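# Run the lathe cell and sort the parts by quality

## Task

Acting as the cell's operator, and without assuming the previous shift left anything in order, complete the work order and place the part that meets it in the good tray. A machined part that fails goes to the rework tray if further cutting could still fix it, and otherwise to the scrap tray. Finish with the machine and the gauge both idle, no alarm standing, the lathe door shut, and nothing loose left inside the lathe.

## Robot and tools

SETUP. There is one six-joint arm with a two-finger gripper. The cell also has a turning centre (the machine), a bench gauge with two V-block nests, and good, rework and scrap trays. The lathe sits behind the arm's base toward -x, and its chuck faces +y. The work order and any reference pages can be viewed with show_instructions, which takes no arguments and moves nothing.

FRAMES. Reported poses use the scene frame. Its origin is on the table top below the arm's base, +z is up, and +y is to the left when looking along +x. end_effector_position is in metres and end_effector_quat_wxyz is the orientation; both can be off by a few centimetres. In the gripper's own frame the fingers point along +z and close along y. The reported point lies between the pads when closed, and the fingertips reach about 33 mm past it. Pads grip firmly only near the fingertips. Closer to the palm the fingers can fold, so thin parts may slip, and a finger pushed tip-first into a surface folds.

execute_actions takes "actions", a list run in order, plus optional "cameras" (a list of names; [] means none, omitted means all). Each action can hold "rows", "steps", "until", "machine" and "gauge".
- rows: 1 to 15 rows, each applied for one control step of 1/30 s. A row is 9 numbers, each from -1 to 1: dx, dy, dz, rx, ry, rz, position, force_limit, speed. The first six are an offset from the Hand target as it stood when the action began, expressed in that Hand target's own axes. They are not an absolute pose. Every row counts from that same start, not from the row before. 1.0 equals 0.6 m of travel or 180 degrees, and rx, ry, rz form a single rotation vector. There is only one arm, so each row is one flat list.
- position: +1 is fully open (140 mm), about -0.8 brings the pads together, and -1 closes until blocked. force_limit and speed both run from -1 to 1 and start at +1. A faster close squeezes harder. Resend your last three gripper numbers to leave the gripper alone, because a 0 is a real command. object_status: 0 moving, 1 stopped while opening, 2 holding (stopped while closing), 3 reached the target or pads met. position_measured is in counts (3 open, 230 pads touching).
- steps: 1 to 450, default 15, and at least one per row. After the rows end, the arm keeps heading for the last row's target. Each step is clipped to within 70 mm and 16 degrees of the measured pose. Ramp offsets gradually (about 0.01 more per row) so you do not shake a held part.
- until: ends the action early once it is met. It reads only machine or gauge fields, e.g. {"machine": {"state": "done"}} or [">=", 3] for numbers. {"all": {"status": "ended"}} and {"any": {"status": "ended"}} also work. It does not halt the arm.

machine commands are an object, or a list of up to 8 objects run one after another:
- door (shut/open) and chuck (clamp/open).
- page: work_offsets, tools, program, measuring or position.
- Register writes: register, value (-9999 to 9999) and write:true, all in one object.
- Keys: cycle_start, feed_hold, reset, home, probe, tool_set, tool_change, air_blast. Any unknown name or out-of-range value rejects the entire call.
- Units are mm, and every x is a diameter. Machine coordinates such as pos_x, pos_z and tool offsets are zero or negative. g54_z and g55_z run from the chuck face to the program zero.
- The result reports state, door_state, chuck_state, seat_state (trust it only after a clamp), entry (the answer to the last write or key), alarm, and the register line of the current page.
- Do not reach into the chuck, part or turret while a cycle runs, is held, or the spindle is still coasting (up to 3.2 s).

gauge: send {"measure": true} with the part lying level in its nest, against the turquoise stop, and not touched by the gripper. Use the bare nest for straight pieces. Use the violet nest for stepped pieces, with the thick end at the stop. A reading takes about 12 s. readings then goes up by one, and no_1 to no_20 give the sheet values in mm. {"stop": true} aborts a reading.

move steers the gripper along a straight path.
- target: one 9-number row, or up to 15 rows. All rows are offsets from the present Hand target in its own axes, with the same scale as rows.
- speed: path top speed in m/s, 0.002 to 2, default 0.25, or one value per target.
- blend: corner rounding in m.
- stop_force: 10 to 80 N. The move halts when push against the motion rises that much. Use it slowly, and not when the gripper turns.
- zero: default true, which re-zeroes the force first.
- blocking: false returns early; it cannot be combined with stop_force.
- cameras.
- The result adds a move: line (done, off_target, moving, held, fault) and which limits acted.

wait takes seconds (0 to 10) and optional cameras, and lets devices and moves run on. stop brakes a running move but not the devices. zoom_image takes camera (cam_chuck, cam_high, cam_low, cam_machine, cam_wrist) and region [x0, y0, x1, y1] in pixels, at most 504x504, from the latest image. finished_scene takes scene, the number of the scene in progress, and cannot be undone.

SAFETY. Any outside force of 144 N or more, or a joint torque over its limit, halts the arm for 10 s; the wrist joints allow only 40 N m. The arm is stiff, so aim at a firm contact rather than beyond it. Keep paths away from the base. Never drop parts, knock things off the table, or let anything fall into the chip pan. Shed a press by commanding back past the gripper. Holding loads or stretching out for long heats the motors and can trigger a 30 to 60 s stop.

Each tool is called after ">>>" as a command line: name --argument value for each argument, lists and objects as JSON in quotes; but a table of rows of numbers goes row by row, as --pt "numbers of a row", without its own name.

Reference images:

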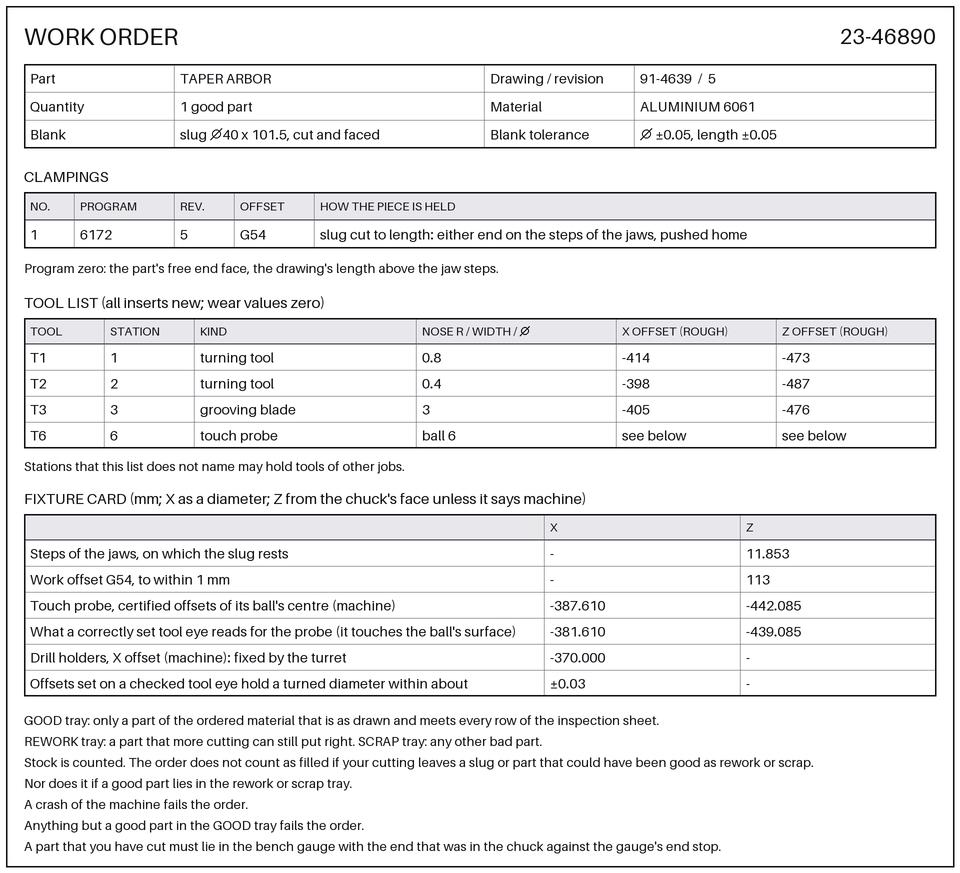

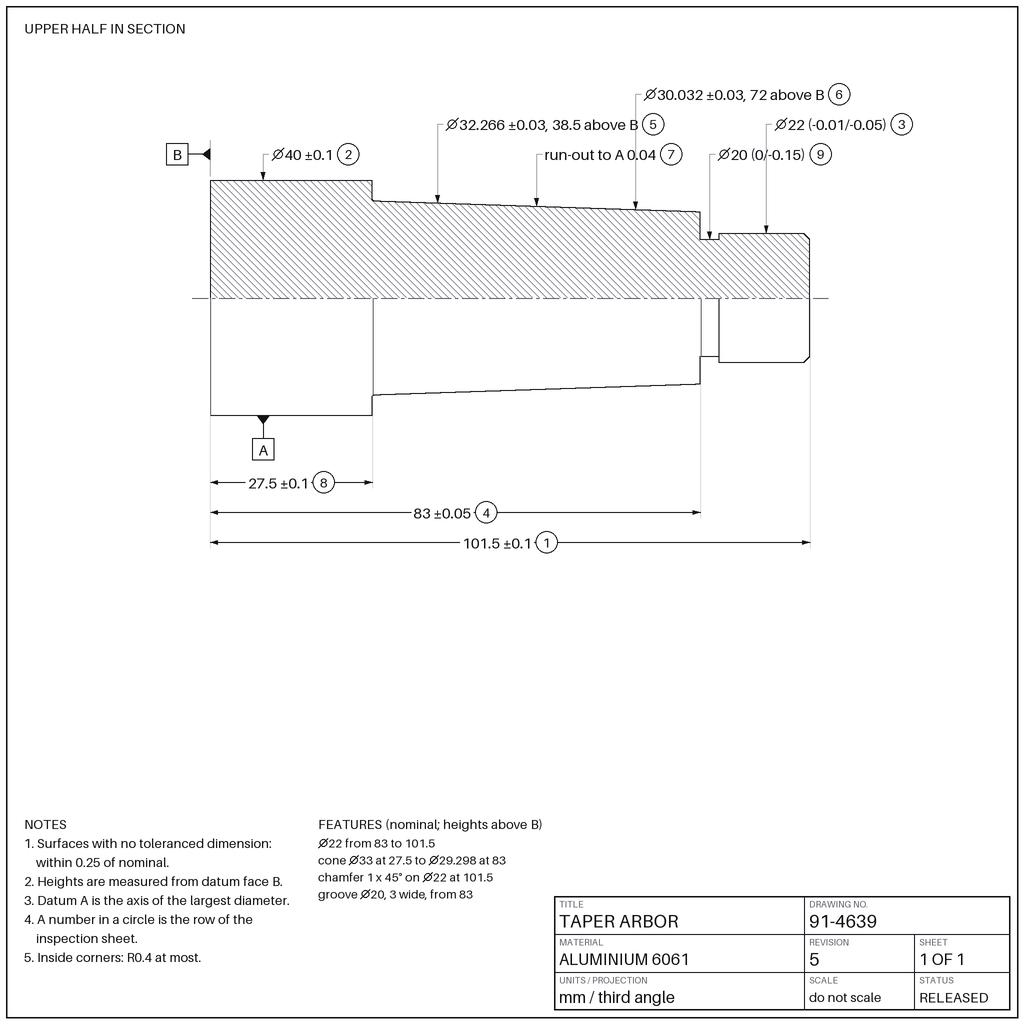

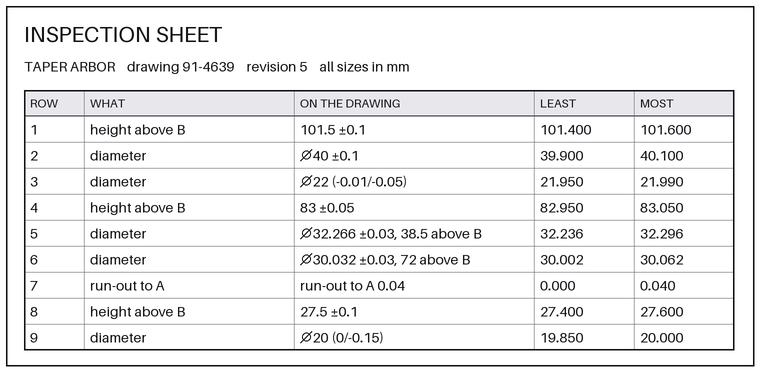

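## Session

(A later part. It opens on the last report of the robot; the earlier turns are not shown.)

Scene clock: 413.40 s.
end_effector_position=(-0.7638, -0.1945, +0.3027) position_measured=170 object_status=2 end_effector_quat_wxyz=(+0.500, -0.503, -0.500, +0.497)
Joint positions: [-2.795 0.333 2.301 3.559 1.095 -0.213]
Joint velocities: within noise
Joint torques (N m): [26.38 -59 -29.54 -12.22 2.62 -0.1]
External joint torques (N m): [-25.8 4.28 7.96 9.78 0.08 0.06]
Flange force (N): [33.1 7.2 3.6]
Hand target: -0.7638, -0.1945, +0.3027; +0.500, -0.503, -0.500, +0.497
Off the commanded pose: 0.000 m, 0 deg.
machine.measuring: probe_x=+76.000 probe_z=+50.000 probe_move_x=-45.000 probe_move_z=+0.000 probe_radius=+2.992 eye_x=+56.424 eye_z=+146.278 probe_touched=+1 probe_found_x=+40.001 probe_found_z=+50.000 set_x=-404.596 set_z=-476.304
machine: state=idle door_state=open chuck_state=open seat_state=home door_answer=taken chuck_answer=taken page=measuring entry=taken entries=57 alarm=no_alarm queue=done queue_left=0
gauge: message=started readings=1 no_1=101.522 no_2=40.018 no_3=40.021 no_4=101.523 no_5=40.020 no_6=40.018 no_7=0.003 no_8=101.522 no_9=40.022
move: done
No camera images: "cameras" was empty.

>>> execute_actions --actions '[{"machine":{"chuck":"clamp"},"steps":75},{"rows":[[0.0005,0,0,0,0,0,-1,-1,-1]],"steps":15},{"rows":[[0.0005,0,0,0,0,0,0.6,0,-0.9]],"steps":75}]' --cameras '[]'

>>> move --pt "0 0 -0.195 0 0 0 0.6 0 -0.9" --pt "-0.033 -0.3285 -0.415 0 -0.1133 0 0.6 0 -0.9" --cameras '[]'

>>> move --target '[0,0.082,-0.433,-0.5,0,0,0.6,0,-0.9]' --speed 0.3 --cameras '["cam_machine"]'

>>> execute_actions --actions '[{"machine":[{"door":"shut"},{"register":"probe_x","value":23.5,"write":true},{"register":"probe_z","value":128,"write":true},{"register":"probe_move_x","value":0,"write":true},{"register":"probe_move_z","value":-20,"write":true},{"probe":true}],"steps":30}]' --cameras '["cam_machine"]'

Scene clock: 419.53 s.
end_effector_position=(-0.7638, -0.1939, +0.3027) position_measured=53 object_status=3 end_effector_quat_wxyz=(+0.500, -0.503, -0.500, +0.497)
Joint positions: [-2.796 0.333 2.301 3.557 1.095 -0.212]
Joint velocities: within noise
Joint torques (N m): [2.01 -57.23 -21.37 -2.45 3.57 -0.33]
External joint torques (N m): [-1.46 2.64 -0.17 0.01 -0.91 0.28]
External joint torques at the end of the 1st action: [-28.09 0.56 -3.19 8.77 2.08 0.3]
External joint torques at the end of the 2nd action: [-20.02 1.28 -5.26 5.67 1.47 0.36]
Flange force (N): [1.9 3.3 4.7]
Flange force at the end of the 1st action (N): [33.0 0.7 19.5]
Flange force at the end of the 2nd action (N): [22.2 1.4 20.1]
Hand target: -0.7638, -0.1939, +0.3027; +0.500, -0.503, -0.500, +0.497
Off the commanded pose: 0.000 m, 0 deg.
machine.measuring: probe_x=+76.000 probe_z=+50.000 probe_move_x=-45.000 probe_move_z=+0.000 probe_radius=+2.992 eye_x=+56.424 eye_z=+146.278 probe_touched=+1 probe_found_x=+40.001 probe_found_z=+50.000 set_x=-404.596 set_z=-476.304
machine: state=idle door_state=open chuck_state=clamped seat_state=home door_answer=taken chuck_answer=taken page=measuring entry=taken entries=57 alarm=no_alarm queue=done queue_left=0
gauge: message=started readings=1 no_1=101.522 no_2=40.018 no_3=40.021 no_4=101.523 no_5=40.020 no_6=40.018 no_7=0.003 no_8=101.522 no_9=40.022
No camera images: "cameras" was empty.

Scene clock: 421.83 s.
end_effector_position=(-0.5160, -0.2150, +0.5011) position_measured=53 object_status=3 end_effector_quat_wxyz=(-0.404, +0.407, +0.580, -0.579)
Joint positions: [-2.82 -0.441 2.503 3.115 0.48 0.012]
Joint velocities: within noise
Joint torques (N m): [1.49 3.96 -39.31 -3.57 3.61 -0.2]
External joint torques (N m): [-1.67 0.85 -0.46 -0.26 -0.88 0.15]
Flange force (N): [0.0 0.0 0.0]
Hand target: -0.5160, -0.2150, +0.5011; -0.404, +0.407, +0.580, -0.579
Off the commanded pose: 0.000 m, 0 deg.
machine.measuring: probe_x=+76.000 probe_z=+50.000 probe_move_x=-45.000 probe_move_z=+0.000 probe_radius=+2.992 eye_x=+56.424 eye_z=+146.278 probe_touched=+1 probe_found_x=+40.001 probe_found_z=+50.000 set_x=-404.596 set_z=-476.304
machine: state=idle door_state=open chuck_state=clamped seat_state=home door_answer=taken chuck_answer=taken page=measuring entry=taken entries=57 alarm=no_alarm queue=done queue_left=0
gauge: message=started readings=1 no_1=101.522 no_2=40.018 no_3=40.021 no_4=101.523 no_5=40.020 no_6=40.018 no_7=0.003 no_8=101.522 no_9=40.022
move: done
No camera images: "cameras" was empty.

Scene clock: 424.93 s.
end_effector_position=(-0.2717, -0.1260, +0.4531) position_measured=53 object_status=3 end_effector_quat_wxyz=(+0.002, +0.573, +0.819, +0.001)
Joint positions: [-2.806 -0.423 1.968 3.13 -1.607 0.001]
Joint velocities: within noise
Joint torques (N m): [1.42 0.25 -41.51 -4.26 0.88 -0.29]
External joint torques (N m): [-1.61 0.87 -0.21 -0.08 -0.9 0.29]
Flange force (N): [4.2 -1.0 -2.0]
Hand target: -0.2717, -0.1260, +0.4531; +0.002, +0.573, +0.819, +0.001
Off the commanded pose: 0.000 m, 0 deg.
machine.measuring: probe_x=+76.000 probe_z=+50.000 probe_move_x=-45.000 probe_move_z=+0.000 probe_radius=+2.992 eye_x=+56.424 eye_z=+146.278 probe_touched=+1 probe_found_x=+40.001 probe_found_z=+50.000 set_x=-404.596 set_z=-476.304
machine: state=idle door_state=open chuck_state=clamped seat_state=home door_answer=taken chuck_answer=taken page=measuring entry=taken entries=57 alarm=no_alarm queue=done queue_left=0
gauge: message=started readings=1 no_1=101.522 no_2=40.018 no_3=40.021 no_4=101.523 no_5=40.020 no_6=40.018 no_7=0.003 no_8=101.522 no_9=40.022
move: done
Images, in order (width x height): cam_machine 672x504.

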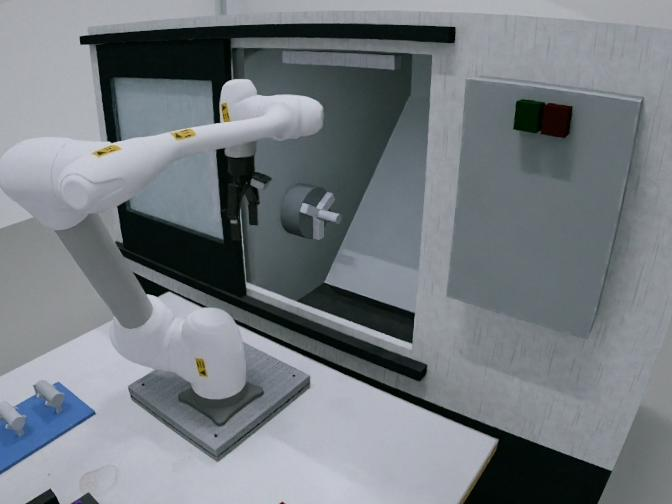

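Scene clock: 426.13 s.
end_effector_position=(-0.2717, -0.1260, +0.4531) position_measured=53 object_status=3 end_effector_quat_wxyz=(+0.002, +0.573, +0.819, +0.001)
Joint positions: [-2.806 -0.423 1.968 3.13 -1.607 0.001]
Joint velocities: within noise
Joint torques (N m): [1.17 0.35 -41.45 -4.26 0.85 -0.21]
External joint torques (N m): [-1.33 0.8 -0.26 -0.07 -0.87 0.21]
Flange force (N): [3.5 -0.9 -2.0]
Hand target: -0.2717, -0.1260, +0.4531; +0.002, +0.573, +0.819, +0.001
Tool commands: gripper/position=+0.6 gripper/force_limit=+0.0 gripper/speed=-0.9
Off the commanded pose: 0.000 m, 0 deg.
machine.measuring: probe_x=+76.000 probe_z=+50.000 probe_move_x=-45.000 probe_move_z=+0.000 probe_radius=+2.992 eye_x=+56.424 eye_z=+146.278 probe_touched=+1 probe_found_x=+40.001 probe_found_z=+50.000 set_x=-404.596 set_z=-476.304
machine: state=idle door_state=between chuck_state=clamped seat_state=home door_answer=taken chuck_answer=taken page=measuring entry=taken entries=57 alarm=no_alarm queue=running queue_left=5
gauge: message=started readings=1 no_1=101.522 no_2=40.018 no_3=40.021 no_4=101.523 no_5=40.020 no_6=40.018 no_7=0.003 no_8=101.522 no_9=40.022
Images, in order (width x height): cam_machine 672x504.

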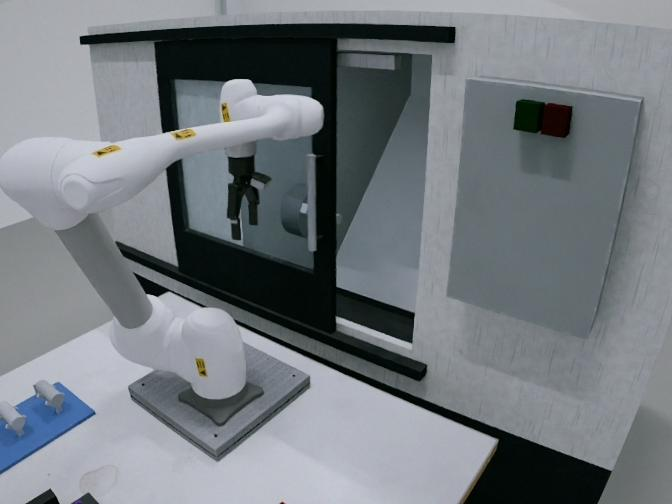

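>>> execute_actions --actions '[{"steps":450,"until":{"machine":{"queue":["!=","running"]}}},{"steps":200,"until":{"machine":{"state":"idle"}}}]' --cameras '[]'

>>> execute_actions --actions '[{"machine":[{"register":"probe_x","value":-23.5,"write":true},{"probe":true}],"steps":450,"until":{"machine":{"queue":["!=","running"]}}},{"steps":300,"until":{"machine":{"state":"idle"}}}]' --cameras '[]'

>>> execute_actions --actions '[{"machine":[{"register":"probe_x","value":76,"write":true},{"register":"probe_z","value":107,"write":true},{"register":"probe_move_z","value":0,"write":true},{"register":"probe_move_x","value":-45,"write":true},{"probe":true}],"steps":450,"until":{"machine":{"queue":["!=","running"]}}},{"steps":300,"until":{"machine":{"state":"idle"}}}]' --cameras '[]'

>>> execute_actions --actions '[{"machine":[{"register":"probe_z","value":50,"write":true},{"probe":true}],"steps":450,"until":{"machine":{"queue":["!=","running"]}}},{"steps":300,"until":{"machine":{"state":"idle"}}}]' --cameras '[]'

Scene clock: 434.53 s.
end_effector_position=(-0.2717, -0.1260, +0.4531) position_measured=53 object_status=3 end_effector_quat_wxyz=(+0.002, +0.573, +0.819, +0.001)
Joint positions: [-2.806 -0.423 1.968 3.13 -1.607 0.001]
Joint velocities: within noise
Joint torques (N m): [1.1 0.72 -41.53 -4.3 0.81 -0.28]
External joint torques (N m): [-1.3 0.44 -0.23 -0.04 -0.83 0.28]
External joint torques at the end of the 1st action: [-1.84 1.14 -0.35 -0.13 -0.85 0.28]
Flange force (N): [3.3 -0.3 -1.9]
Flange force at the end of the 1st action (N): [4.9 -1.6 -2.1]
Hand target: -0.2717, -0.1260, +0.4531; +0.002, +0.573, +0.819, +0.001
Tool commands: gripper/position=+0.6 gripper/force_limit=+0.0 gripper/speed=-0.9
Off the commanded pose: 0.000 m, 0 deg.
machine.measuring: probe_x=+23.500 probe_z=+128.000 probe_move_x=+0.000 probe_move_z=-20.000 probe_radius=+2.992 eye_x=+56.424 eye_z=+146.278 probe_touched=+1 probe_found_x=+23.500 probe_found_z=+112.563 set_x=-404.596 set_z=-476.304
machine: state=idle door_state=shut chuck_state=clamped seat_state=home door_answer=taken chuck_answer=taken page=measuring entry=taken entries=62 alarm=no_alarm queue=done queue_left=0
gauge: message=started readings=1 no_1=101.522 no_2=40.018 no_3=40.021 no_4=101.523 no_5=40.020 no_6=40.018 no_7=0.003 no_8=101.522 no_9=40.022
No camera images: "cameras" was empty.

Scene clock: 441.37 s.
end_effector_position=(-0.2717, -0.1260, +0.4531) position_measured=53 object_status=3 end_effector_quat_wxyz=(+0.002, +0.573, +0.819, +0.001)
Joint positions: [-2.806 -0.423 1.968 3.13 -1.607 0.001]
Joint velocities: within noise
Joint torques (N m): [1.67 0.35 -41.63 -4.34 0.88 -0.28]
External joint torques (N m): [-1.84 0.81 -0.08 0.01 -0.9 0.28]
External joint torques at the end of the 1st action: [-1.58 0.78 -0.36 -0.03 -0.85 0.23]
Flange force (N): [5.0 -0.8 -1.7]
Flange force at the end of the 1st action (N): [4.3 -1.0 -2.1]
Hand target: -0.2717, -0.1260, +0.4531; +0.002, +0.573, +0.819, +0.001
Tool commands: gripper/position=+0.6 gripper/force_limit=+0.0 gripper/speed=-0.9
Off the commanded pose: 0.000 m, 0 deg.
machine.measuring: probe_x=-23.500 probe_z=+128.000 probe_move_x=+0.000 probe_move_z=-20.000 probe_radius=+2.992 eye_x=+56.424 eye_z=+146.278 probe_touched=+1 probe_found_x=-23.500 probe_found_z=+112.562 set_x=-404.596 set_z=-476.304
machine: state=idle door_state=shut chuck_state=clamped seat_state=home door_answer=taken chuck_answer=taken page=measuring entry=taken entries=64 alarm=no_alarm queue=done queue_left=0
gauge: message=started readings=1 no_1=101.522 no_2=40.018 no_3=40.021 no_4=101.523 no_5=40.020 no_6=40.018 no_7=0.003 no_8=101.522 no_9=40.022
No camera images: "cameras" was empty.

Scene clock: 448.50 s.
end_effector_position=(-0.2717, -0.1260, +0.4531) position_measured=53 object_status=3 end_effector_quat_wxyz=(+0.002, +0.573, +0.819, +0.001)
Joint positions: [-2.806 -0.423 1.968 3.13 -1.607 0.001]
Joint velocities: within noise
Joint torques (N m): [1.9 0.38 -41.39 -4.31 0.89 -0.26]
External joint torques (N m): [-2.05 0.78 -0.32 -0.01 -0.91 0.26]
External joint torques at the end of the 1st action: [-1.66 1.14 -0.2 -0.04 -0.87 0.28]
Flange force (N): [5.8 -0.9 -2.2]
Flange force at the end of the 1st action (N): [4.3 -1.5 -1.9]
Hand target: -0.2717, -0.1260, +0.4531; +0.002, +0.573, +0.819, +0.001
Tool commands: gripper/position=+0.6 gripper/force_limit=+0.0 gripper/speed=-0.9
Off the commanded pose: 0.000 m, 0 deg.
machine.measuring: probe_x=+76.000 probe_z=+107.000 probe_move_x=-45.000 probe_move_z=+0.000 probe_radius=+2.992 eye_x=+56.424 eye_z=+146.278 probe_touched=+1 probe_found_x=+40.002 probe_found_z=+107.000 set_x=-404.596 set_z=-476.304
machine: state=idle door_state=shut chuck_state=clamped seat_state=home door_answer=taken chuck_answer=taken page=measuring entry=taken entries=69 alarm=no_alarm queue=done queue_left=0
gauge: message=started readings=1 no_1=101.522 no_2=40.018 no_3=40.021 no_4=101.523 no_5=40.020 no_6=40.018 no_7=0.003 no_8=101.522 no_9=40.022
No camera images: "cameras" was empty.

Scene clock: 455.30 s.
end_effector_position=(-0.2717, -0.1260, +0.4531) position_measured=53 object_status=3 end_effector_quat_wxyz=(+0.002, +0.573, +0.819, +0.001)
Joint positions: [-2.806 -0.423 1.968 3.13 -1.607 0.001]
Joint velocities: within noise
Joint torques (N m): [1.85 0.46 -41.46 -4.27 0.87 -0.24]
External joint torques (N m): [-2.06 0.73 -0.26 -0.06 -0.88 0.25]
External joint torques at the end of the 1st action: [-1.73 1.23 -0.21 -0.1 -0.86 0.32]
Flange force (N): [5.8 -0.8 -2.0]
Flange force at the end of the 1st action (N): [4.4 -1.6 -1.9]
Hand target: -0.2717, -0.1260, +0.4531; +0.002, +0.573, +0.819, +0.001
Tool commands: gripper/position=+0.6 gripper/force_limit=+0.0 gripper/speed=-0.9
Off the commanded pose: 0.000 m, 0 deg.
machine.measuring: probe_x=+76.000 probe_z=+50.000 probe_move_x=-45.000 probe_move_z=+0.000 probe_radius=+2.992 eye_x=+56.424 eye_z=+146.278 probe_touched=+1 probe_found_x=+40.013 probe_found_z=+50.000 set_x=-404.596 set_z=-476.304
machine: state=idle door_state=shut chuck_state=clamped seat_state=home door_answer=taken chuck_answer=taken page=measuring entry=taken entries=71 alarm=no_alarm queue=done queue_left=0
gauge: message=started readings=1 no_1=101.522 no_2=40.018 no_3=40.021 no_4=101.523 no_5=40.020 no_6=40.018 no_7=0.003 no_8=101.522 no_9=40.022
No camera images: "cameras" was empty.

>>> execute_actions --actions '[{"machine":[{"page":"program","register":"g54_z","value":112.54,"write":true},{"register":"program","value":6172,"write":true},{"home":true},{"cycle_start":true}],"steps":300,"until":{"machine":{"state":"running"}}},{"steps":60}]' --cameras '["cam_machine"]'

Scene clock: 458.90 s.
end_effector_position=(-0.2717, -0.1260, +0.4531) position_measured=53 object_status=3 end_effector_quat_wxyz=(+0.002, +0.573, +0.819, +0.001)
Joint positions: [-2.806 -0.423 1.968 3.13 -1.607 0.001]
Joint velocities: within noise
Joint torques (N m): [1.41 0.53 -41.72 -4.31 0.87 -0.29]
External joint torques (N m): [-1.57 0.62 0 -0.02 -0.89 0.29]
External joint torques at the end of the 1st action: [-1.86 0.96 -0.45 0 -0.86 0.24]
Flange force (N): [4.2 -0.4 -1.5]
Flange force at the end of the 1st action (N): [5.1 -1.4 -2.3]
Hand target: -0.2717, -0.1260, +0.4531; +0.002, +0.573, +0.819, +0.001
Tool commands: gripper/position=+0.6 gripper/force_limit=+0.0 gripper/speed=-0.9
Off the commanded pose: 0.000 m, 0 deg.
machine.program: program=+6172 tool_call=+6 tool_in_place=+1 program_revision=+5 program_offset=+54 load_peak=+0 stored1_number=+7448 stored1_revision=+6 stored2_number=+6172 stored2_revision=+5 stored3_number=+5691 stored3_revision=+3 stored4_number=+0 stored4_revision=+0 cycles=+0
machine: state=running door_state=shut chuck_state=clamped seat_state=home door_answer=taken chuck_answer=taken page=program entry=taken entries=75 alarm=no_alarm queue=running queue_left=0
gauge: message=started readings=1 no_1=101.522 no_2=40.018 no_3=40.021 no_4=101.523 no_5=40.020 no_6=40.018 no_7=0.003 no_8=101.522 no_9=40.022
Images, in order (width x height): cam_machine 672x504.

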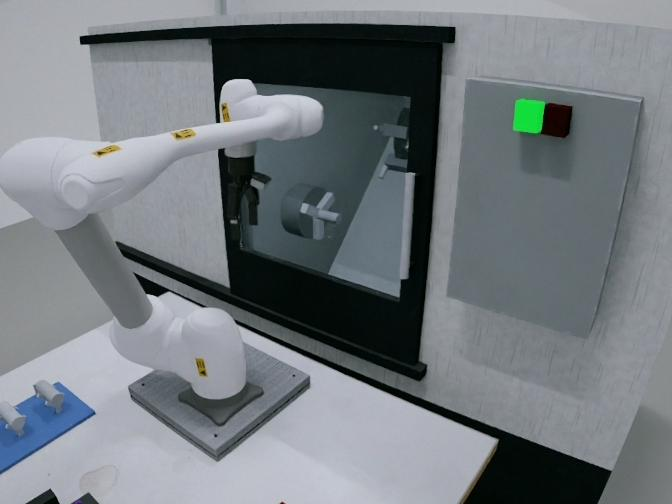

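>>> execute_actions --actions '[{"steps":450,"until":{"machine":{"state":["!=","running"]}}},{"steps":450,"until":{"machine":{"state":["!=","running"]}}},{"steps":450,"until":{"machine":{"state":["!=","running"]}}},{"steps":450,"until":{"machine":{"state":["!=","running"]}}}]' --cameras '[]'

>>> execute_actions --actions '[{"steps":450,"until":{"machine":{"state":["!=","running"]}}},{"steps":450,"until":{"machine":{"state":["!=","running"]}}},{"steps":450,"until":{"machine":{"state":["!=","running"]}}},{"steps":450,"until":{"machine":{"state":["!=","running"]}}}]' --cameras '["cam_chuck"]'

Scene clock: 519.43 s.
end_effector_position=(-0.2717, -0.1260, +0.4531) position_measured=53 object_status=3 end_effector_quat_wxyz=(+0.002, +0.573, +0.819, +0.001)
Joint positions: [-2.806 -0.423 1.968 3.13 -1.607 0.001]
Joint velocities: within noise
Joint torques (N m): [1.63 0.63 -41.46 -4.37 0.91 -0.23]
External joint torques (N m): [-1.78 0.5 -0.29 0.03 -0.93 0.23]
External joint torques at the end of the 1st action: [-1.99 0.75 -0.09 -0.02 -0.86 0.35]
External joint torques at the end of the 2nd action: [-1.74 0.66 -0.08 -0.03 -0.89 0.26]
External joint torques at the end of the 3rd action: [-1.62 0.46 -0.09 -0.08 -0.86 0.27]
Flange force (N): [5.0 -0.4 -2.1]
Flange force at the end of the 1st action (N): [5.3 -0.7 -1.7]
Flange force at the end of the 2nd action (N): [4.8 -0.5 -1.7]
Flange force at the end of the 3rd action (N): [4.4 -0.2 -1.7]
Hand target: -0.2717, -0.1260, +0.4531; +0.002, +0.573, +0.819, +0.001
Tool commands: gripper/position=+0.6 gripper/force_limit=+0.0 gripper/speed=-0.9
Off the commanded pose: 0.000 m, 0 deg.
machine.program: program=+6172 tool_call=+6 tool_in_place=+2 program_revision=+5 program_offset=+54 load_peak=+10 stored1_number=+7448 stored1_revision=+6 stored2_number=+6172 stored2_revision=+5 stored3_number=+5691 stored3_revision=+3 stored4_number=+0 stored4_revision=+0 cycles=+0
machine: state=running door_state=shut chuck_state=clamped seat_state=home door_answer=taken chuck_answer=taken page=program entry=taken entries=75 alarm=no_alarm queue=running queue_left=0
gauge: message=started readings=1 no_1=101.522 no_2=40.018 no_3=40.021 no_4=101.523 no_5=40.020 no_6=40.018 no_7=0.003 no_8=101.522 no_9=40.022
No camera images: "cameras" was empty.

Scene clock: 572.03 s.
end_effector_position=(-0.2717, -0.1260, +0.4531) position_measured=53 object_status=3 end_effector_quat_wxyz=(+0.002, +0.573, +0.819, +0.001)
Joint positions: [-2.806 -0.423 1.968 3.13 -1.607 0.001]
Joint velocities: within noise
Joint torques (N m): [1.69 0.78 -41.36 -4.25 0.84 -0.23]
External joint torques (N m): [-1.88 0.44 -0.35 -0.08 -0.86 0.23]
External joint torques at the end of the 1st action: [-1.98 0.54 -0.12 -0.03 -0.91 0.27]
External joint torques at the end of the 2nd action: [-1.81 0.84 -0.37 -0.07 -0.85 0.26]
External joint torques at the end of the 3rd action: [-1.8 0.82 -0.25 0 -0.88 0.27]
Flange force (N): [5.4 -0.4 -2.1]
Flange force at the end of the 1st action (N): [5.6 -0.3 -1.8]
Flange force at the end of the 2nd action (N): [5.0 -1.1 -2.2]
Flange force at the end of the 3rd action (N): [4.9 -1.0 -2.0]
Hand target: -0.2717, -0.1260, +0.4531; +0.002, +0.573, +0.819, +0.001
Tool commands: gripper/position=+0.6 gripper/force_limit=+0.0 gripper/speed=-0.9
Off the commanded pose: 0.000 m, 0 deg.
machine.program: program=+6172 tool_call=+6 tool_in_place=+3 program_revision=+5 program_offset=+54 load_peak=+10 stored1_number=+7448 stored1_revision=+6 stored2_number=+6172 stored2_revision=+5 stored3_number=+5691 stored3_revision=+3 stored4_number=+0 stored4_revision=+0 cycles=+1
machine: state=done door_state=shut chuck_state=clamped seat_state=home door_answer=taken chuck_answer=taken page=program entry=taken entries=75 alarm=no_alarm queue=done queue_left=0
gauge: message=started readings=1 no_1=101.522 no_2=40.018 no_3=40.021 no_4=101.523 no_5=40.020 no_6=40.018 no_7=0.003 no_8=101.522 no_9=40.022
Images, in order (width x height): cam_chuck 672x504.

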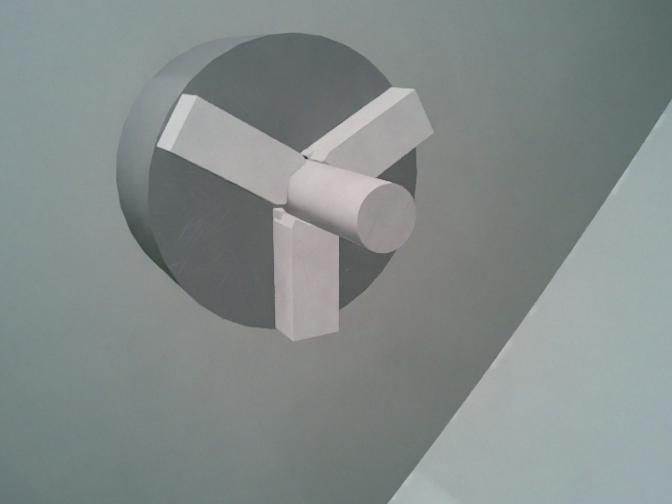

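>>> execute_actions --actions '[{"machine":[{"page":"measuring","register":"tool_call","value":6,"write":true},{"tool_change":true},{"register":"probe_x","value":60,"write":true},{"register":"probe_z","value":106.04,"write":true},{"register":"probe_move_z","value":0,"write":true},{"register":"probe_move_x","value":-40,"write":true},{"probe":true}],"steps":450,"until":{"machine":{"queue":["!=","running"]}}},{"steps":450,"until":{"machine":{"state":["!=","busy"]}}}]' --cameras '[]'

>>> execute_actions --actions '[{"machine":[{"register":"probe_z","value":83.04,"write":true},{"probe":true}],"steps":450,"until":{"machine":{"queue":["!=","running"]}}},{"steps":300,"until":{"machine":{"state":["!=","busy"]}}}]' --cameras '[]'

>>> execute_actions --actions '[{"machine":[{"register":"probe_z","value":49.54,"write":true},{"probe":true}],"steps":450,"until":{"machine":{"queue":["!=","running"]}}},{"steps":300,"until":{"machine":{"state":["!=","busy"]}}}]' --cameras '[]'

Scene clock: 589.00 s.
end_effector_position=(-0.2717, -0.1260, +0.4531) position_measured=53 object_status=3 end_effector_quat_wxyz=(+0.002, +0.573, +0.819, +0.001)
Joint positions: [-2.806 -0.423 1.968 3.13 -1.607 0.001]
Joint velocities: within noise
Joint torques (N m): [1.61 0.31 -41.43 -4.28 0.89 -0.22]
External joint torques (N m): [-1.78 0.79 -0.34 -0.05 -0.91 0.22]
External joint torques at the end of the 1st action: [-1.91 0.79 -0.21 -0.03 -0.89 0.21]
Flange force (N): [5.0 -1.0 -2.2]
Flange force at the end of the 1st action (N): [5.5 -0.9 -1.9]
Hand target: -0.2717, -0.1260, +0.4531; +0.002, +0.573, +0.819, +0.001
Tool commands: gripper/position=+0.6 gripper/force_limit=+0.0 gripper/speed=-0.9
Off the commanded pose: 0.000 m, 0 deg.
machine.measuring: probe_x=+60.000 probe_z=+106.040 probe_move_x=-40.000 probe_move_z=+0.000 probe_radius=+2.992 eye_x=+56.424 eye_z=+146.278 probe_touched=+1 probe_found_x=+22.013 probe_found_z=+106.040 set_x=-404.596 set_z=-476.304
machine: state=done door_state=shut chuck_state=clamped seat_state=home door_answer=taken chuck_answer=taken page=measuring entry=taken entries=82 alarm=no_alarm queue=done queue_left=0
gauge: message=started readings=1 no_1=101.522 no_2=40.018 no_3=40.021 no_4=101.523 no_5=40.020 no_6=40.018 no_7=0.003 no_8=101.522 no_9=40.022
No camera images: "cameras" was empty.

Scene clock: 595.37 s.
end_effector_position=(-0.2717, -0.1260, +0.4531) position_measured=53 object_status=3 end_effector_quat_wxyz=(+0.002, +0.573, +0.819, +0.001)
Joint positions: [-2.806 -0.423 1.968 3.13 -1.607 0.001]
Joint velocities: within noise
Joint torques (N m): [1.79 0.36 -41.42 -4.32 0.83 -0.32]
External joint torques (N m): [-1.98 0.77 -0.33 -0.02 -0.85 0.32]
External joint torques at the end of the 1st action: [-1.62 0.74 -0.23 -0.15 -0.87 0.19]
Flange force (N): [5.3 -1.0 -2.1]
Flange force at the end of the 1st action (N): [4.6 -0.8 -1.9]
Hand target: -0.2717, -0.1260, +0.4531; +0.002, +0.573, +0.819, +0.001
Tool commands: gripper/position=+0.6 gripper/force_limit=+0.0 gripper/speed=-0.9
Off the commanded pose: 0.000 m, 0 deg.
machine.measuring: probe_x=+60.000 probe_z=+83.040 probe_move_x=-40.000 probe_move_z=+0.000 probe_radius=+2.992 eye_x=+56.424 eye_z=+146.278 probe_touched=+1 probe_found_x=+30.080 probe_found_z=+83.040 set_x=-404.596 set_z=-476.304
machine: state=done door_state=shut chuck_state=clamped seat_state=home door_answer=taken chuck_answer=taken page=measuring entry=taken entries=84 alarm=no_alarm queue=done queue_left=0
gauge: message=started readings=1 no_1=101.522 no_2=40.018 no_3=40.021 no_4=101.523 no_5=40.020 no_6=40.018 no_7=0.003 no_8=101.522 no_9=40.022
No camera images: "cameras" was empty.

Scene clock: 601.77 s.
end_effector_position=(-0.2717, -0.1260, +0.4531) position_measured=53 object_status=3 end_effector_quat_wxyz=(+0.002, +0.573, +0.819, +0.001)
Joint positions: [-2.806 -0.423 1.968 3.13 -1.607 0.001]
Joint velocities: within noise
Joint torques (N m): [1.74 0.33 -41.53 -4.29 0.94 -0.28]
External joint torques (N m): [-1.94 0.94 -0.17 -0.04 -0.95 0.28]
External joint torques at the end of the 1st action: [-1.93 1.24 -0.25 -0.08 -0.88 0.18]
Flange force (N): [5.3 -1.0 -2.0]
Flange force at the end of the 1st action (N): [5.5 -1.7 -2.0]
Hand target: -0.2717, -0.1260, +0.4531; +0.002, +0.573, +0.819, +0.001
Tool commands: gripper/position=+0.6 gripper/force_limit=+0.0 gripper/speed=-0.9
Off the commanded pose: 0.000 m, 0 deg.
machine.measuring: probe_x=+60.000 probe_z=+49.540 probe_move_x=-40.000 probe_move_z=+0.000 probe_radius=+2.992 eye_x=+56.424 eye_z=+146.278 probe_touched=+1 probe_found_x=+32.313 probe_found_z=+49.540 set_x=-404.596 set_z=-476.304
machine: state=done door_state=shut chuck_state=clamped seat_state=home door_answer=taken chuck_answer=taken page=measuring entry=taken entries=86 alarm=no_alarm queue=done queue_left=0
gauge: message=started readings=1 no_1=101.522 no_2=40.018 no_3=40.021 no_4=101.523 no_5=40.020 no_6=40.018 no_7=0.003 no_8=101.522 no_9=40.022
No camera images: "cameras" was empty.

>>> execute_actions --actions '[{"machine":[{"page":"tools","register":"t1_x_wear","value":0.002,"write":true},{"register":"t2_x_wear","value":0.002,"write":true},{"register":"t3_x_wear","value":0.0,"write":true},{"home":true},{"cycle_start":true}],"steps":300,"until":{"machine":{"state":"running"}}},{"steps":30}]' --cameras '[]'

>>> execute_actions --actions '[{"steps":450,"until":{"machine":{"state":["!=","running"]}}},{"steps":450,"until":{"machine":{"state":["!=","running"]}}},{"steps":450,"until":{"machine":{"state":["!=","running"]}}},{"steps":450,"until":{"machine":{"state":["!=","running"]}}}]' --cameras '[]'

>>> execute_actions --actions '[{"steps":450,"until":{"machine":{"state":["!=","running"]}}},{"steps":450,"until":{"machine":{"state":["!=","running"]}}},{"steps":450,"until":{"machine":{"state":["!=","running"]}}},{"steps":450,"until":{"machine":{"state":["!=","running"]}}}]' --cameras '[]'

>>> execute_actions --actions '[{"machine":[{"page":"measuring","tool_change":true},{"register":"probe_z","value":106.04,"write":true},{"probe":true}],"steps":450,"until":{"machine":{"queue":["!=","running"]}}},{"steps":450,"until":{"machine":{"state":["!=","busy"]}}}]' --cameras '[]'

>>> execute_actions --actions '[{"machine":[{"register":"probe_z","value":83.04,"write":true},{"probe":true}],"steps":450,"until":{"machine":{"queue":["!=","running"]}}},{"steps":300,"until":{"machine":{"state":["!=","busy"]}}}]' --cameras '[]'

Scene clock: 604.47 s.
end_effector_position=(-0.2717, -0.1260, +0.4531) position_measured=53 object_status=3 end_effector_quat_wxyz=(+0.002, +0.573, +0.819, +0.001)
Joint positions: [-2.806 -0.423 1.968 3.13 -1.607 0.001]
Joint velocities: within noise
Joint torques (N m): [1.91 0.3 -41.42 -4.33 0.86 -0.37]
External joint torques (N m): [-2.07 0.88 -0.3 0 -0.88 0.37]
External joint torques at the end of the 1st action: [-1.48 0.99 0.11 0.02 -0.85 0.19]
Flange force (N): [5.5 -1.1 -2.1]
Flange force at the end of the 1st action (N): [4.1 -0.9 -1.3]
Hand target: -0.2717, -0.1260, +0.4531; +0.002, +0.573, +0.819, +0.001
Tool commands: gripper/position=+0.6 gripper/force_limit=+0.0 gripper/speed=-0.9
Off the commanded pose: 0.000 m, 0 deg.
machine.tools: t1_x=-414.102 t1_x_wear=+0.002 t1_z=-473.146 t1_z_wear=+0.000 t1_radius=+0.800 t1_station=+2.000 t2_x=-398.016 t2_x_wear=+0.002 t2_z=-487.480 t2_z_wear=+0.000 t2_radius=+0.400 t2_station=+1.000 t3_x=-404.594 t3_x_wear=+0.000 t3_z=-476.311 t3_z_wear=+0.000 t3_radius=+0.000 t3_station=+3.000 t4_x=-370.000 t4_x_wear=+0.000 t4_z=-428.249 t4_z_wear=+0.000 t4_radius=+0.000 t4_station=+4.000 t5_x=-410.266 t5_x_wear=+0.000 t5_z=-423.153 t5_z_wear=+0.000 t5_radius=+0.400 t5_station=+5.000 t6_x=-387.610 t6_x_wear=+0.000 t6_z=-442.085 t6_z_wear=+0.000 t6_radius=+3.000 t6_station=+6.000
machine: state=running door_state=shut chuck_state=clamped seat_state=home door_answer=taken chuck_answer=taken page=tools entry=taken entries=91 alarm=no_alarm queue=running queue_left=0
gauge: message=started readings=1 no_1=101.522 no_2=40.018 no_3=40.021 no_4=101.523 no_5=40.020 no_6=40.018 no_7=0.003 no_8=101.522 no_9=40.022
No camera images: "cameras" was empty.

Scene clock: 664.67 s.
end_effector_position=(-0.2717, -0.1260, +0.4531) position_measured=53 object_status=3 end_effector_quat_wxyz=(+0.002, +0.573, +0.819, +0.001)
Joint positions: [-2.806 -0.423 1.968 3.13 -1.607 0.001]
Joint velocities: within noise
Joint torques (N m): [1.31 0.41 -41.48 -4.3 0.79 -0.27]
External joint torques (N m): [-1.51 0.78 -0.21 -0.03 -0.81 0.27]
External joint torques at the end of the 1st action: [-2.08 0.86 -0.43 0.04 -0.89 0.32]
External joint torques at the end of the 2nd action: [-2.07 1.17 -0.14 -0.01 -0.8 0.29]
External joint torques at the end of the 3rd action: [-2.15 0.92 -0.11 -0.01 -0.9 0.23]
Flange force (N): [4.0 -0.9 -1.8]
Flange force at the end of the 1st action (N): [5.7 -1.2 -2.3]
Flange force at the end of the 2nd action (N): [5.7 -1.5 -1.7]
Flange force at the end of the 3rd action (N): [6.2 -1.0 -1.8]
Hand target: -0.2717, -0.1260, +0.4531; +0.002, +0.573, +0.819, +0.001
Tool commands: gripper/position=+0.6 gripper/force_limit=+0.0 gripper/speed=-0.9
Off the commanded pose: 0.000 m, 0 deg.
machine.tools: t1_x=-414.102 t1_x_wear=+0.002 t1_z=-473.146 t1_z_wear=+0.000 t1_radius=+0.800 t1_station=+2.000 t2_x=-398.016 t2_x_wear=+0.002 t2_z=-487.480 t2_z_wear=+0.000 t2_radius=+0.400 t2_station=+1.000 t3_x=-404.594 t3_x_wear=+0.000 t3_z=-476.311 t3_z_wear=+0.000 t3_radius=+0.000 t3_station=+3.000 t4_x=-370.000 t4_x_wear=+0.000 t4_z=-428.249 t4_z_wear=+0.000 t4_radius=+0.000 t4_station=+4.000 t5_x=-410.266 t5_x_wear=+0.000 t5_z=-423.153 t5_z_wear=+0.000 t5_radius=+0.400 t5_station=+5.000 t6_x=-387.610 t6_x_wear=+0.000 t6_z=-442.085 t6_z_wear=+0.000 t6_radius=+3.000 t6_station=+6.000
machine: state=running door_state=shut chuck_state=clamped seat_state=home door_answer=taken chuck_answer=taken page=tools entry=taken entries=91 alarm=no_alarm queue=running queue_left=0
gauge: message=started readings=1 no_1=101.522 no_2=40.018 no_3=40.021 no_4=101.523 no_5=40.020 no_6=40.018 no_7=0.003 no_8=101.522 no_9=40.022
No camera images: "cameras" was empty.

Scene clock: 718.60 s.
end_effector_position=(-0.2717, -0.1260, +0.4531) position_measured=53 object_status=3 end_effector_quat_wxyz=(+0.002, +0.573, +0.819, +0.001)
Joint positions: [-2.806 -0.423 1.968 3.13 -1.607 0.001]
Joint velocities: within noise
Joint torques (N m): [1.63 0.52 -41.49 -4.29 0.88 -0.29]
External joint torques (N m): [-1.79 0.68 -0.23 -0.04 -0.9 0.29]
External joint torques at the end of the 1st action: [-1.97 1.18 -0.35 0 -0.91 0.28]
External joint torques at the end of the 2nd action: [-2.1 0.76 -0.35 -0.01 -0.82 0.23]
External joint torques at the end of the 3rd action: [-1.5 1.09 -0.12 -0.03 -0.83 0.31]
Flange force (N): [4.8 -0.7 -2.0]
Flange force at the end of the 1st action (N): [5.4 -1.6 -2.2]
Flange force at the end of the 2nd action (N): [6.0 -1.0 -2.1]
Flange force at the end of the 3rd action (N): [3.8 -1.4 -1.7]
Hand target: -0.2717, -0.1260, +0.4531; +0.002, +0.573, +0.819, +0.001
Tool commands: gripper/position=+0.6 gripper/force_limit=+0.0 gripper/speed=-0.9
Off the commanded pose: 0.000 m, 0 deg.
machine.tools: t1_x=-414.102 t1_x_wear=+0.002 t1_z=-473.146 t1_z_wear=+0.000 t1_radius=+0.800 t1_station=+2.000 t2_x=-398.016 t2_x_wear=+0.002 t2_z=-487.480 t2_z_wear=+0.000 t2_radius=+0.400 t2_station=+1.000 t3_x=-404.594 t3_x_wear=+0.000 t3_z=-476.311 t3_z_wear=+0.000 t3_radius=+0.000 t3_station=+3.000 t4_x=-370.000 t4_x_wear=+0.000 t4_z=-428.249 t4_z_wear=+0.000 t4_radius=+0.000 t4_station=+4.000 t5_x=-410.266 t5_x_wear=+0.000 t5_z=-423.153 t5_z_wear=+0.000 t5_radius=+0.400 t5_station=+5.000 t6_x=-387.610 t6_x_wear=+0.000 t6_z=-442.085 t6_z_wear=+0.000 t6_radius=+3.000 t6_station=+6.000
machine: state=done door_state=shut chuck_state=clamped seat_state=home door_answer=taken chuck_answer=taken page=tools entry=taken entries=91 alarm=no_alarm queue=done queue_left=0
gauge: message=started readings=1 no_1=101.522 no_2=40.018 no_3=40.021 no_4=101.523 no_5=40.020 no_6=40.018 no_7=0.003 no_8=101.522 no_9=40.022
No camera images: "cameras" was empty.

Scene clock: 731.40 s.
end_effector_position=(-0.2717, -0.1260, +0.4531) position_measured=53 object_status=3 end_effector_quat_wxyz=(+0.002, +0.573, +0.819, +0.001)
Joint positions: [-2.806 -0.423 1.968 3.13 -1.607 0.001]
Joint velocities: within noise
Joint torques (N m): [0.94 0.22 -41.69 -4.37 0.78 -0.23]
External joint torques (N m): [-1.14 0.88 -0.04 0.03 -0.81 0.23]
External joint torques at the end of the 1st action: [-1.8 0.88 -0.37 0 -0.84 0.2]
Flange force (N): [2.9 -0.9 -1.5]
Flange force at the end of the 1st action (N): [5.1 -1.2 -2.1]
Hand target: -0.2717, -0.1260, +0.4531; +0.002, +0.573, +0.819, +0.001
Tool commands: gripper/position=+0.6 gripper/force_limit=+0.0 gripper/speed=-0.9
Off the commanded pose: 0.000 m, 0 deg.
machine.measuring: probe_x=+60.000 probe_z=+106.040 probe_move_x=-40.000 probe_move_z=+0.000 probe_radius=+2.992 eye_x=+56.424 eye_z=+146.278 probe_touched=+1 probe_found_x=+21.973 probe_found_z=+106.040 set_x=-404.596 set_z=-476.304
machine: state=done door_state=shut chuck_state=clamped seat_state=home door_answer=taken chuck_answer=taken page=measuring entry=taken entries=94 alarm=no_alarm queue=done queue_left=0
gauge: message=started readings=1 no_1=101.522 no_2=40.018 no_3=40.021 no_4=101.523 no_5=40.020 no_6=40.018 no_7=0.003 no_8=101.522 no_9=40.022
No camera images: "cameras" was empty.

Scene clock: 737.77 s.
end_effector_position=(-0.2717, -0.1260, +0.4531) position_measured=53 object_status=3 end_effector_quat_wxyz=(+0.002, +0.573, +0.819, +0.001)
Joint positions: [-2.806 -0.423 1.968 3.13 -1.607 0.001]
Joint velocities: within noise
Joint torques (N m): [1.66 0.25 -41.58 -4.28 0.85 -0.25]
External joint torques (N m): [-1.83 0.88 -0.15 -0.05 -0.87 0.25]
External joint torques at the end of the 1st action: [-1.48 0.4 -0.2 -0.01 -0.87 0.33]
Flange force (N): [5.0 -1.0 -1.8]
Flange force at the end of the 1st action (N): [3.7 -0.2 -1.9]
Hand target: -0.2717, -0.1260, +0.4531; +0.002, +0.573, +0.819, +0.001
Tool commands: gripper/position=+0.6 gripper/force_limit=+0.0 gripper/speed=-0.9
Off the commanded pose: 0.000 m, 0 deg.
machine.measuring: probe_x=+60.000 probe_z=+83.040 probe_move_x=-40.000 probe_move_z=+0.000 probe_radius=+2.992 eye_x=+56.424 eye_z=+146.278 probe_touched=+1 probe_found_x=+30.040 probe_found_z=+83.040 set_x=-404.596 set_z=-476.304
machine: state=done door_state=shut chuck_state=clamped seat_state=home door_answer=taken chuck_answer=taken page=measuring entry=taken entries=96 alarm=no_alarm queue=done queue_left=0
gauge: message=started readings=1 no_1=101.522 no_2=40.018 no_3=40.021 no_4=101.523 no_5=40.020 no_6=40.018 no_7=0.003 no_8=101.522 no_9=40.022
No camera images: "cameras" was empty.

>>> execute_actions --actions '[{"machine":[{"home":true},{"door":"open"}],"steps":300,"until":{"machine":{"door_state":"open"}}}]' --cameras '["cam_chuck","cam_machine"]'

Scene clock: 740.50 s.
end_effector_position=(-0.2717, -0.1260, +0.4531) position_measured=53 object_status=3 end_effector_quat_wxyz=(+0.002, +0.573, +0.819, +0.001)
Joint positions: [-2.806 -0.423 1.968 3.13 -1.607 0.001]
Joint velocities: within noise
Joint torques (N m): [1.59 0.02 -41.34 -4.3 0.83 -0.28]
External joint torques (N m): [-1.73 1.15 -0.4 -0.04 -0.85 0.28]
Flange force (N): [4.6 -1.7 -2.2]
Hand target: -0.2717, -0.1260, +0.4531; +0.002, +0.573, +0.819, +0.001
Tool commands: gripper/position=+0.6 gripper/force_limit=+0.0 gripper/speed=-0.9
Off the commanded pose: 0.000 m, 0 deg.
machine.measuring: probe_x=+60.000 probe_z=+83.040 probe_move_x=-40.000 probe_move_z=+0.000 probe_radius=+2.992 eye_x=+56.424 eye_z=+146.278 probe_touched=+1 probe_found_x=+30.040 probe_found_z=+83.040 set_x=-404.596 set_z=-476.304
machine: state=done door_state=open chuck_state=clamped seat_state=home door_answer=taken chuck_answer=taken page=measuring entry=taken entries=97 alarm=no_alarm queue=running queue_left=0
gauge: message=started readings=1 no_1=101.522 no_2=40.018 no_3=40.021 no_4=101.523 no_5=40.020 no_6=40.018 no_7=0.003 no_8=101.522 no_9=40.022
Images, in order (width x height): cam_chuck 672x504, cam_machine 672x504.

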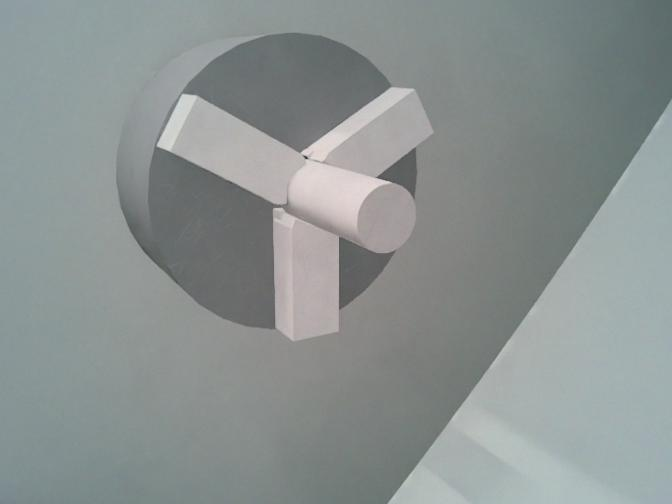

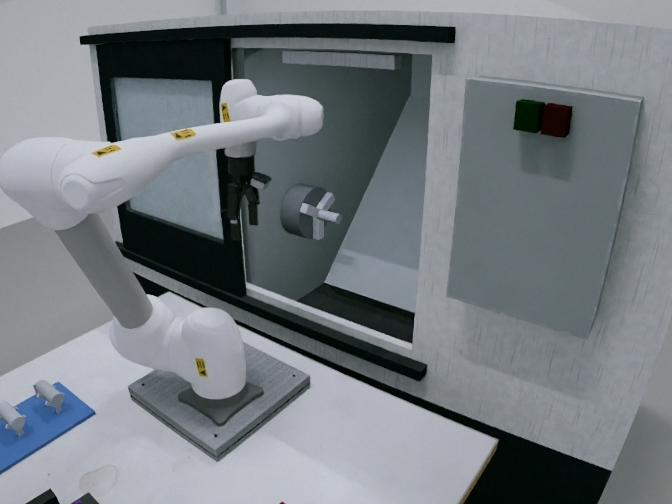

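>>> move --target '[0,-0.433,-0.083,0.5,0,0,0.6,0,-0.9]' --speed 0.3 --cameras '[]'

>>> move --target '[0.108,0.33,0.195,0,0.1133,0,0.6,0,-0.9]' --cameras '["cam_chuck"]'

Scene clock: 744.20 s.
end_effector_position=(-0.5160, -0.2150, +0.5017) position_measured=53 object_status=3 end_effector_quat_wxyz=(-0.404, +0.407, +0.580, -0.579)
Joint positions: [-2.82 -0.442 2.502 3.114 0.479 0.012]
Joint velocities: within noise
Joint torques (N m): [1.31 4.14 -39.58 -3.83 3.45 -0.39]
External joint torques (N m): [-1.5 0.68 -0.2 0 -0.72 0.34]
Flange force (N): [0.0 0.0 0.0]
Hand target: -0.5160, -0.2150, +0.5017; -0.404, +0.407, +0.580, -0.579
Off the commanded pose: 0.000 m, 0 deg.
machine.measuring: probe_x=+60.000 probe_z=+83.040 probe_move_x=-40.000 probe_move_z=+0.000 probe_radius=+2.992 eye_x=+56.424 eye_z=+146.278 probe_touched=+1 probe_found_x=+30.040 probe_found_z=+83.040 set_x=-404.596 set_z=-476.304
machine: state=done door_state=open chuck_state=clamped seat_state=home door_answer=taken chuck_answer=taken page=measuring entry=taken entries=97 alarm=no_alarm queue=done queue_left=0
gauge: message=started readings=1 no_1=101.522 no_2=40.018 no_3=40.021 no_4=101.523 no_5=40.020 no_6=40.018 no_7=0.003 no_8=101.522 no_9=40.022
move: done
No camera images: "cameras" was empty.

Scene clock: 745.67 s.
end_effector_position=(-0.6471, -0.1944, +0.3031) position_measured=53 object_status=3 end_effector_quat_wxyz=(+0.500, -0.503, -0.500, +0.497)
Joint positions: [-2.683 0.222 2.486 3.664 1.183 -0.226]
Joint velocities: within noise
Joint torques (N m): [2.25 -42.54 -18.51 -2.16 3.6 -0.29]
External joint torques (N m): [-1.97 2.32 0.2 0.01 -0.95 0.24]
Flange force (N): [3.9 3.7 5.1]
Hand target: -0.6471, -0.1944, +0.3030; +0.500, -0.503, -0.500, +0.497
Off the commanded pose: 0.000 m, 0 deg.
machine.measuring: probe_x=+60.000 probe_z=+83.040 probe_move_x=-40.000 probe_move_z=+0.000 probe_radius=+2.992 eye_x=+56.424 eye_z=+146.278 probe_touched=+1 probe_found_x=+30.040 probe_found_z=+83.040 set_x=-404.596 set_z=-476.304
machine: state=done door_state=open chuck_state=clamped seat_state=home door_answer=taken chuck_answer=taken page=measuring entry=taken entries=97 alarm=no_alarm queue=done queue_left=0
gauge: message=started readings=1 no_1=101.522 no_2=40.018 no_3=40.021 no_4=101.523 no_5=40.020 no_6=40.018 no_7=0.003 no_8=101.522 no_9=40.022
move: done
Images, in order (width x height): cam_chuck 672x504.

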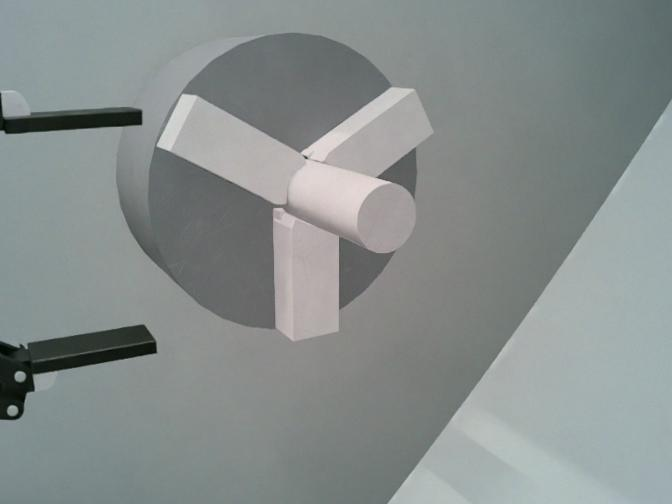

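>>> move --target '[0.0107,-0.0006,0.1915,0,0,0,0.6,0,-0.9]' --speed 0.15 --cameras '[]'

>>> execute_actions --actions '[{"rows":[[0,0,0,0,0,0,-1,-1,-1]],"steps":120}]' --cameras '["cam_chuck"]'

Scene clock: 747.10 s.
end_effector_position=(-0.7619, -0.1873, +0.3028) position_measured=53 object_status=3 end_effector_quat_wxyz=(+0.500, -0.503, -0.500, +0.497)
Joint positions: [-2.808 0.328 2.309 3.544 1.095 -0.205]
Joint velocities: within noise
Joint torques (N m): [2.01 -56.85 -21.58 -2.33 3.51 -0.44]
External joint torques (N m): [-1.47 2.78 0.15 -0.07 -0.84 0.39]
Flange force (N): [2.4 4.0 4.3]
Hand target: -0.7619, -0.1873, +0.3028; +0.500, -0.503, -0.500, +0.497
Off the commanded pose: 0.000 m, 0 deg.
machine.measuring: probe_x=+60.000 probe_z=+83.040 probe_move_x=-40.000 probe_move_z=+0.000 probe_radius=+2.992 eye_x=+56.424 eye_z=+146.278 probe_touched=+1 probe_found_x=+30.040 probe_found_z=+83.040 set_x=-404.596 set_z=-476.304
machine: state=done door_state=open chuck_state=clamped seat_state=home door_answer=taken chuck_answer=taken page=measuring entry=taken entries=97 alarm=no_alarm queue=done queue_left=0
gauge: message=started readings=1 no_1=101.522 no_2=40.018 no_3=40.021 no_4=101.523 no_5=40.020 no_6=40.018 no_7=0.003 no_8=101.522 no_9=40.022
move: done
No camera images: "cameras" was empty.

Scene clock: 751.30 s.
end_effector_position=(-0.7619, -0.1873, +0.3028) position_measured=171 object_status=2 end_effector_quat_wxyz=(+0.500, -0.503, -0.500, +0.497)
Joint positions: [-2.808 0.328 2.309 3.544 1.095 -0.205]
Joint velocities: within noise
Joint torques (N m): [0.04 -50.39 -22.56 -1.98 1.39 -0.34]
External joint torques (N m): [0.45 -3.67 1.04 -0.45 1.31 0.29]
Flange force (N): [2.8 -3.3 -6.3]
Hand target: -0.7619, -0.1873, +0.3028; +0.500, -0.503, -0.500, +0.497
Off the commanded pose: 0.000 m, 0 deg.
machine.measuring: probe_x=+60.000 probe_z=+83.040 probe_move_x=-40.000 probe_move_z=+0.000 probe_radius=+2.992 eye_x=+56.424 eye_z=+146.278 probe_touched=+1 probe_found_x=+30.040 probe_found_z=+83.040 set_x=-404.596 set_z=-476.304
machine: state=done door_state=open chuck_state=clamped seat_state=home door_answer=taken chuck_answer=taken page=measuring entry=taken entries=97 alarm=no_alarm queue=done queue_left=0
gauge: message=started readings=1 no_1=101.522 no_2=40.018 no_3=40.021 no_4=101.523 no_5=40.020 no_6=40.018 no_7=0.003 no_8=101.522 no_9=40.022
Images, in order (width x height): cam_chuck 672x504.

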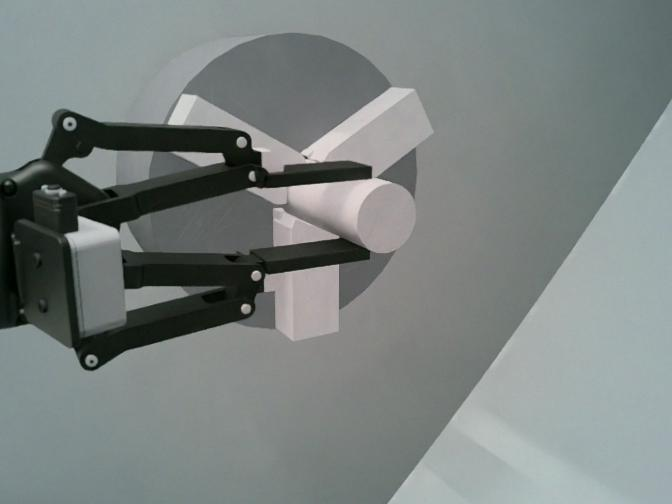

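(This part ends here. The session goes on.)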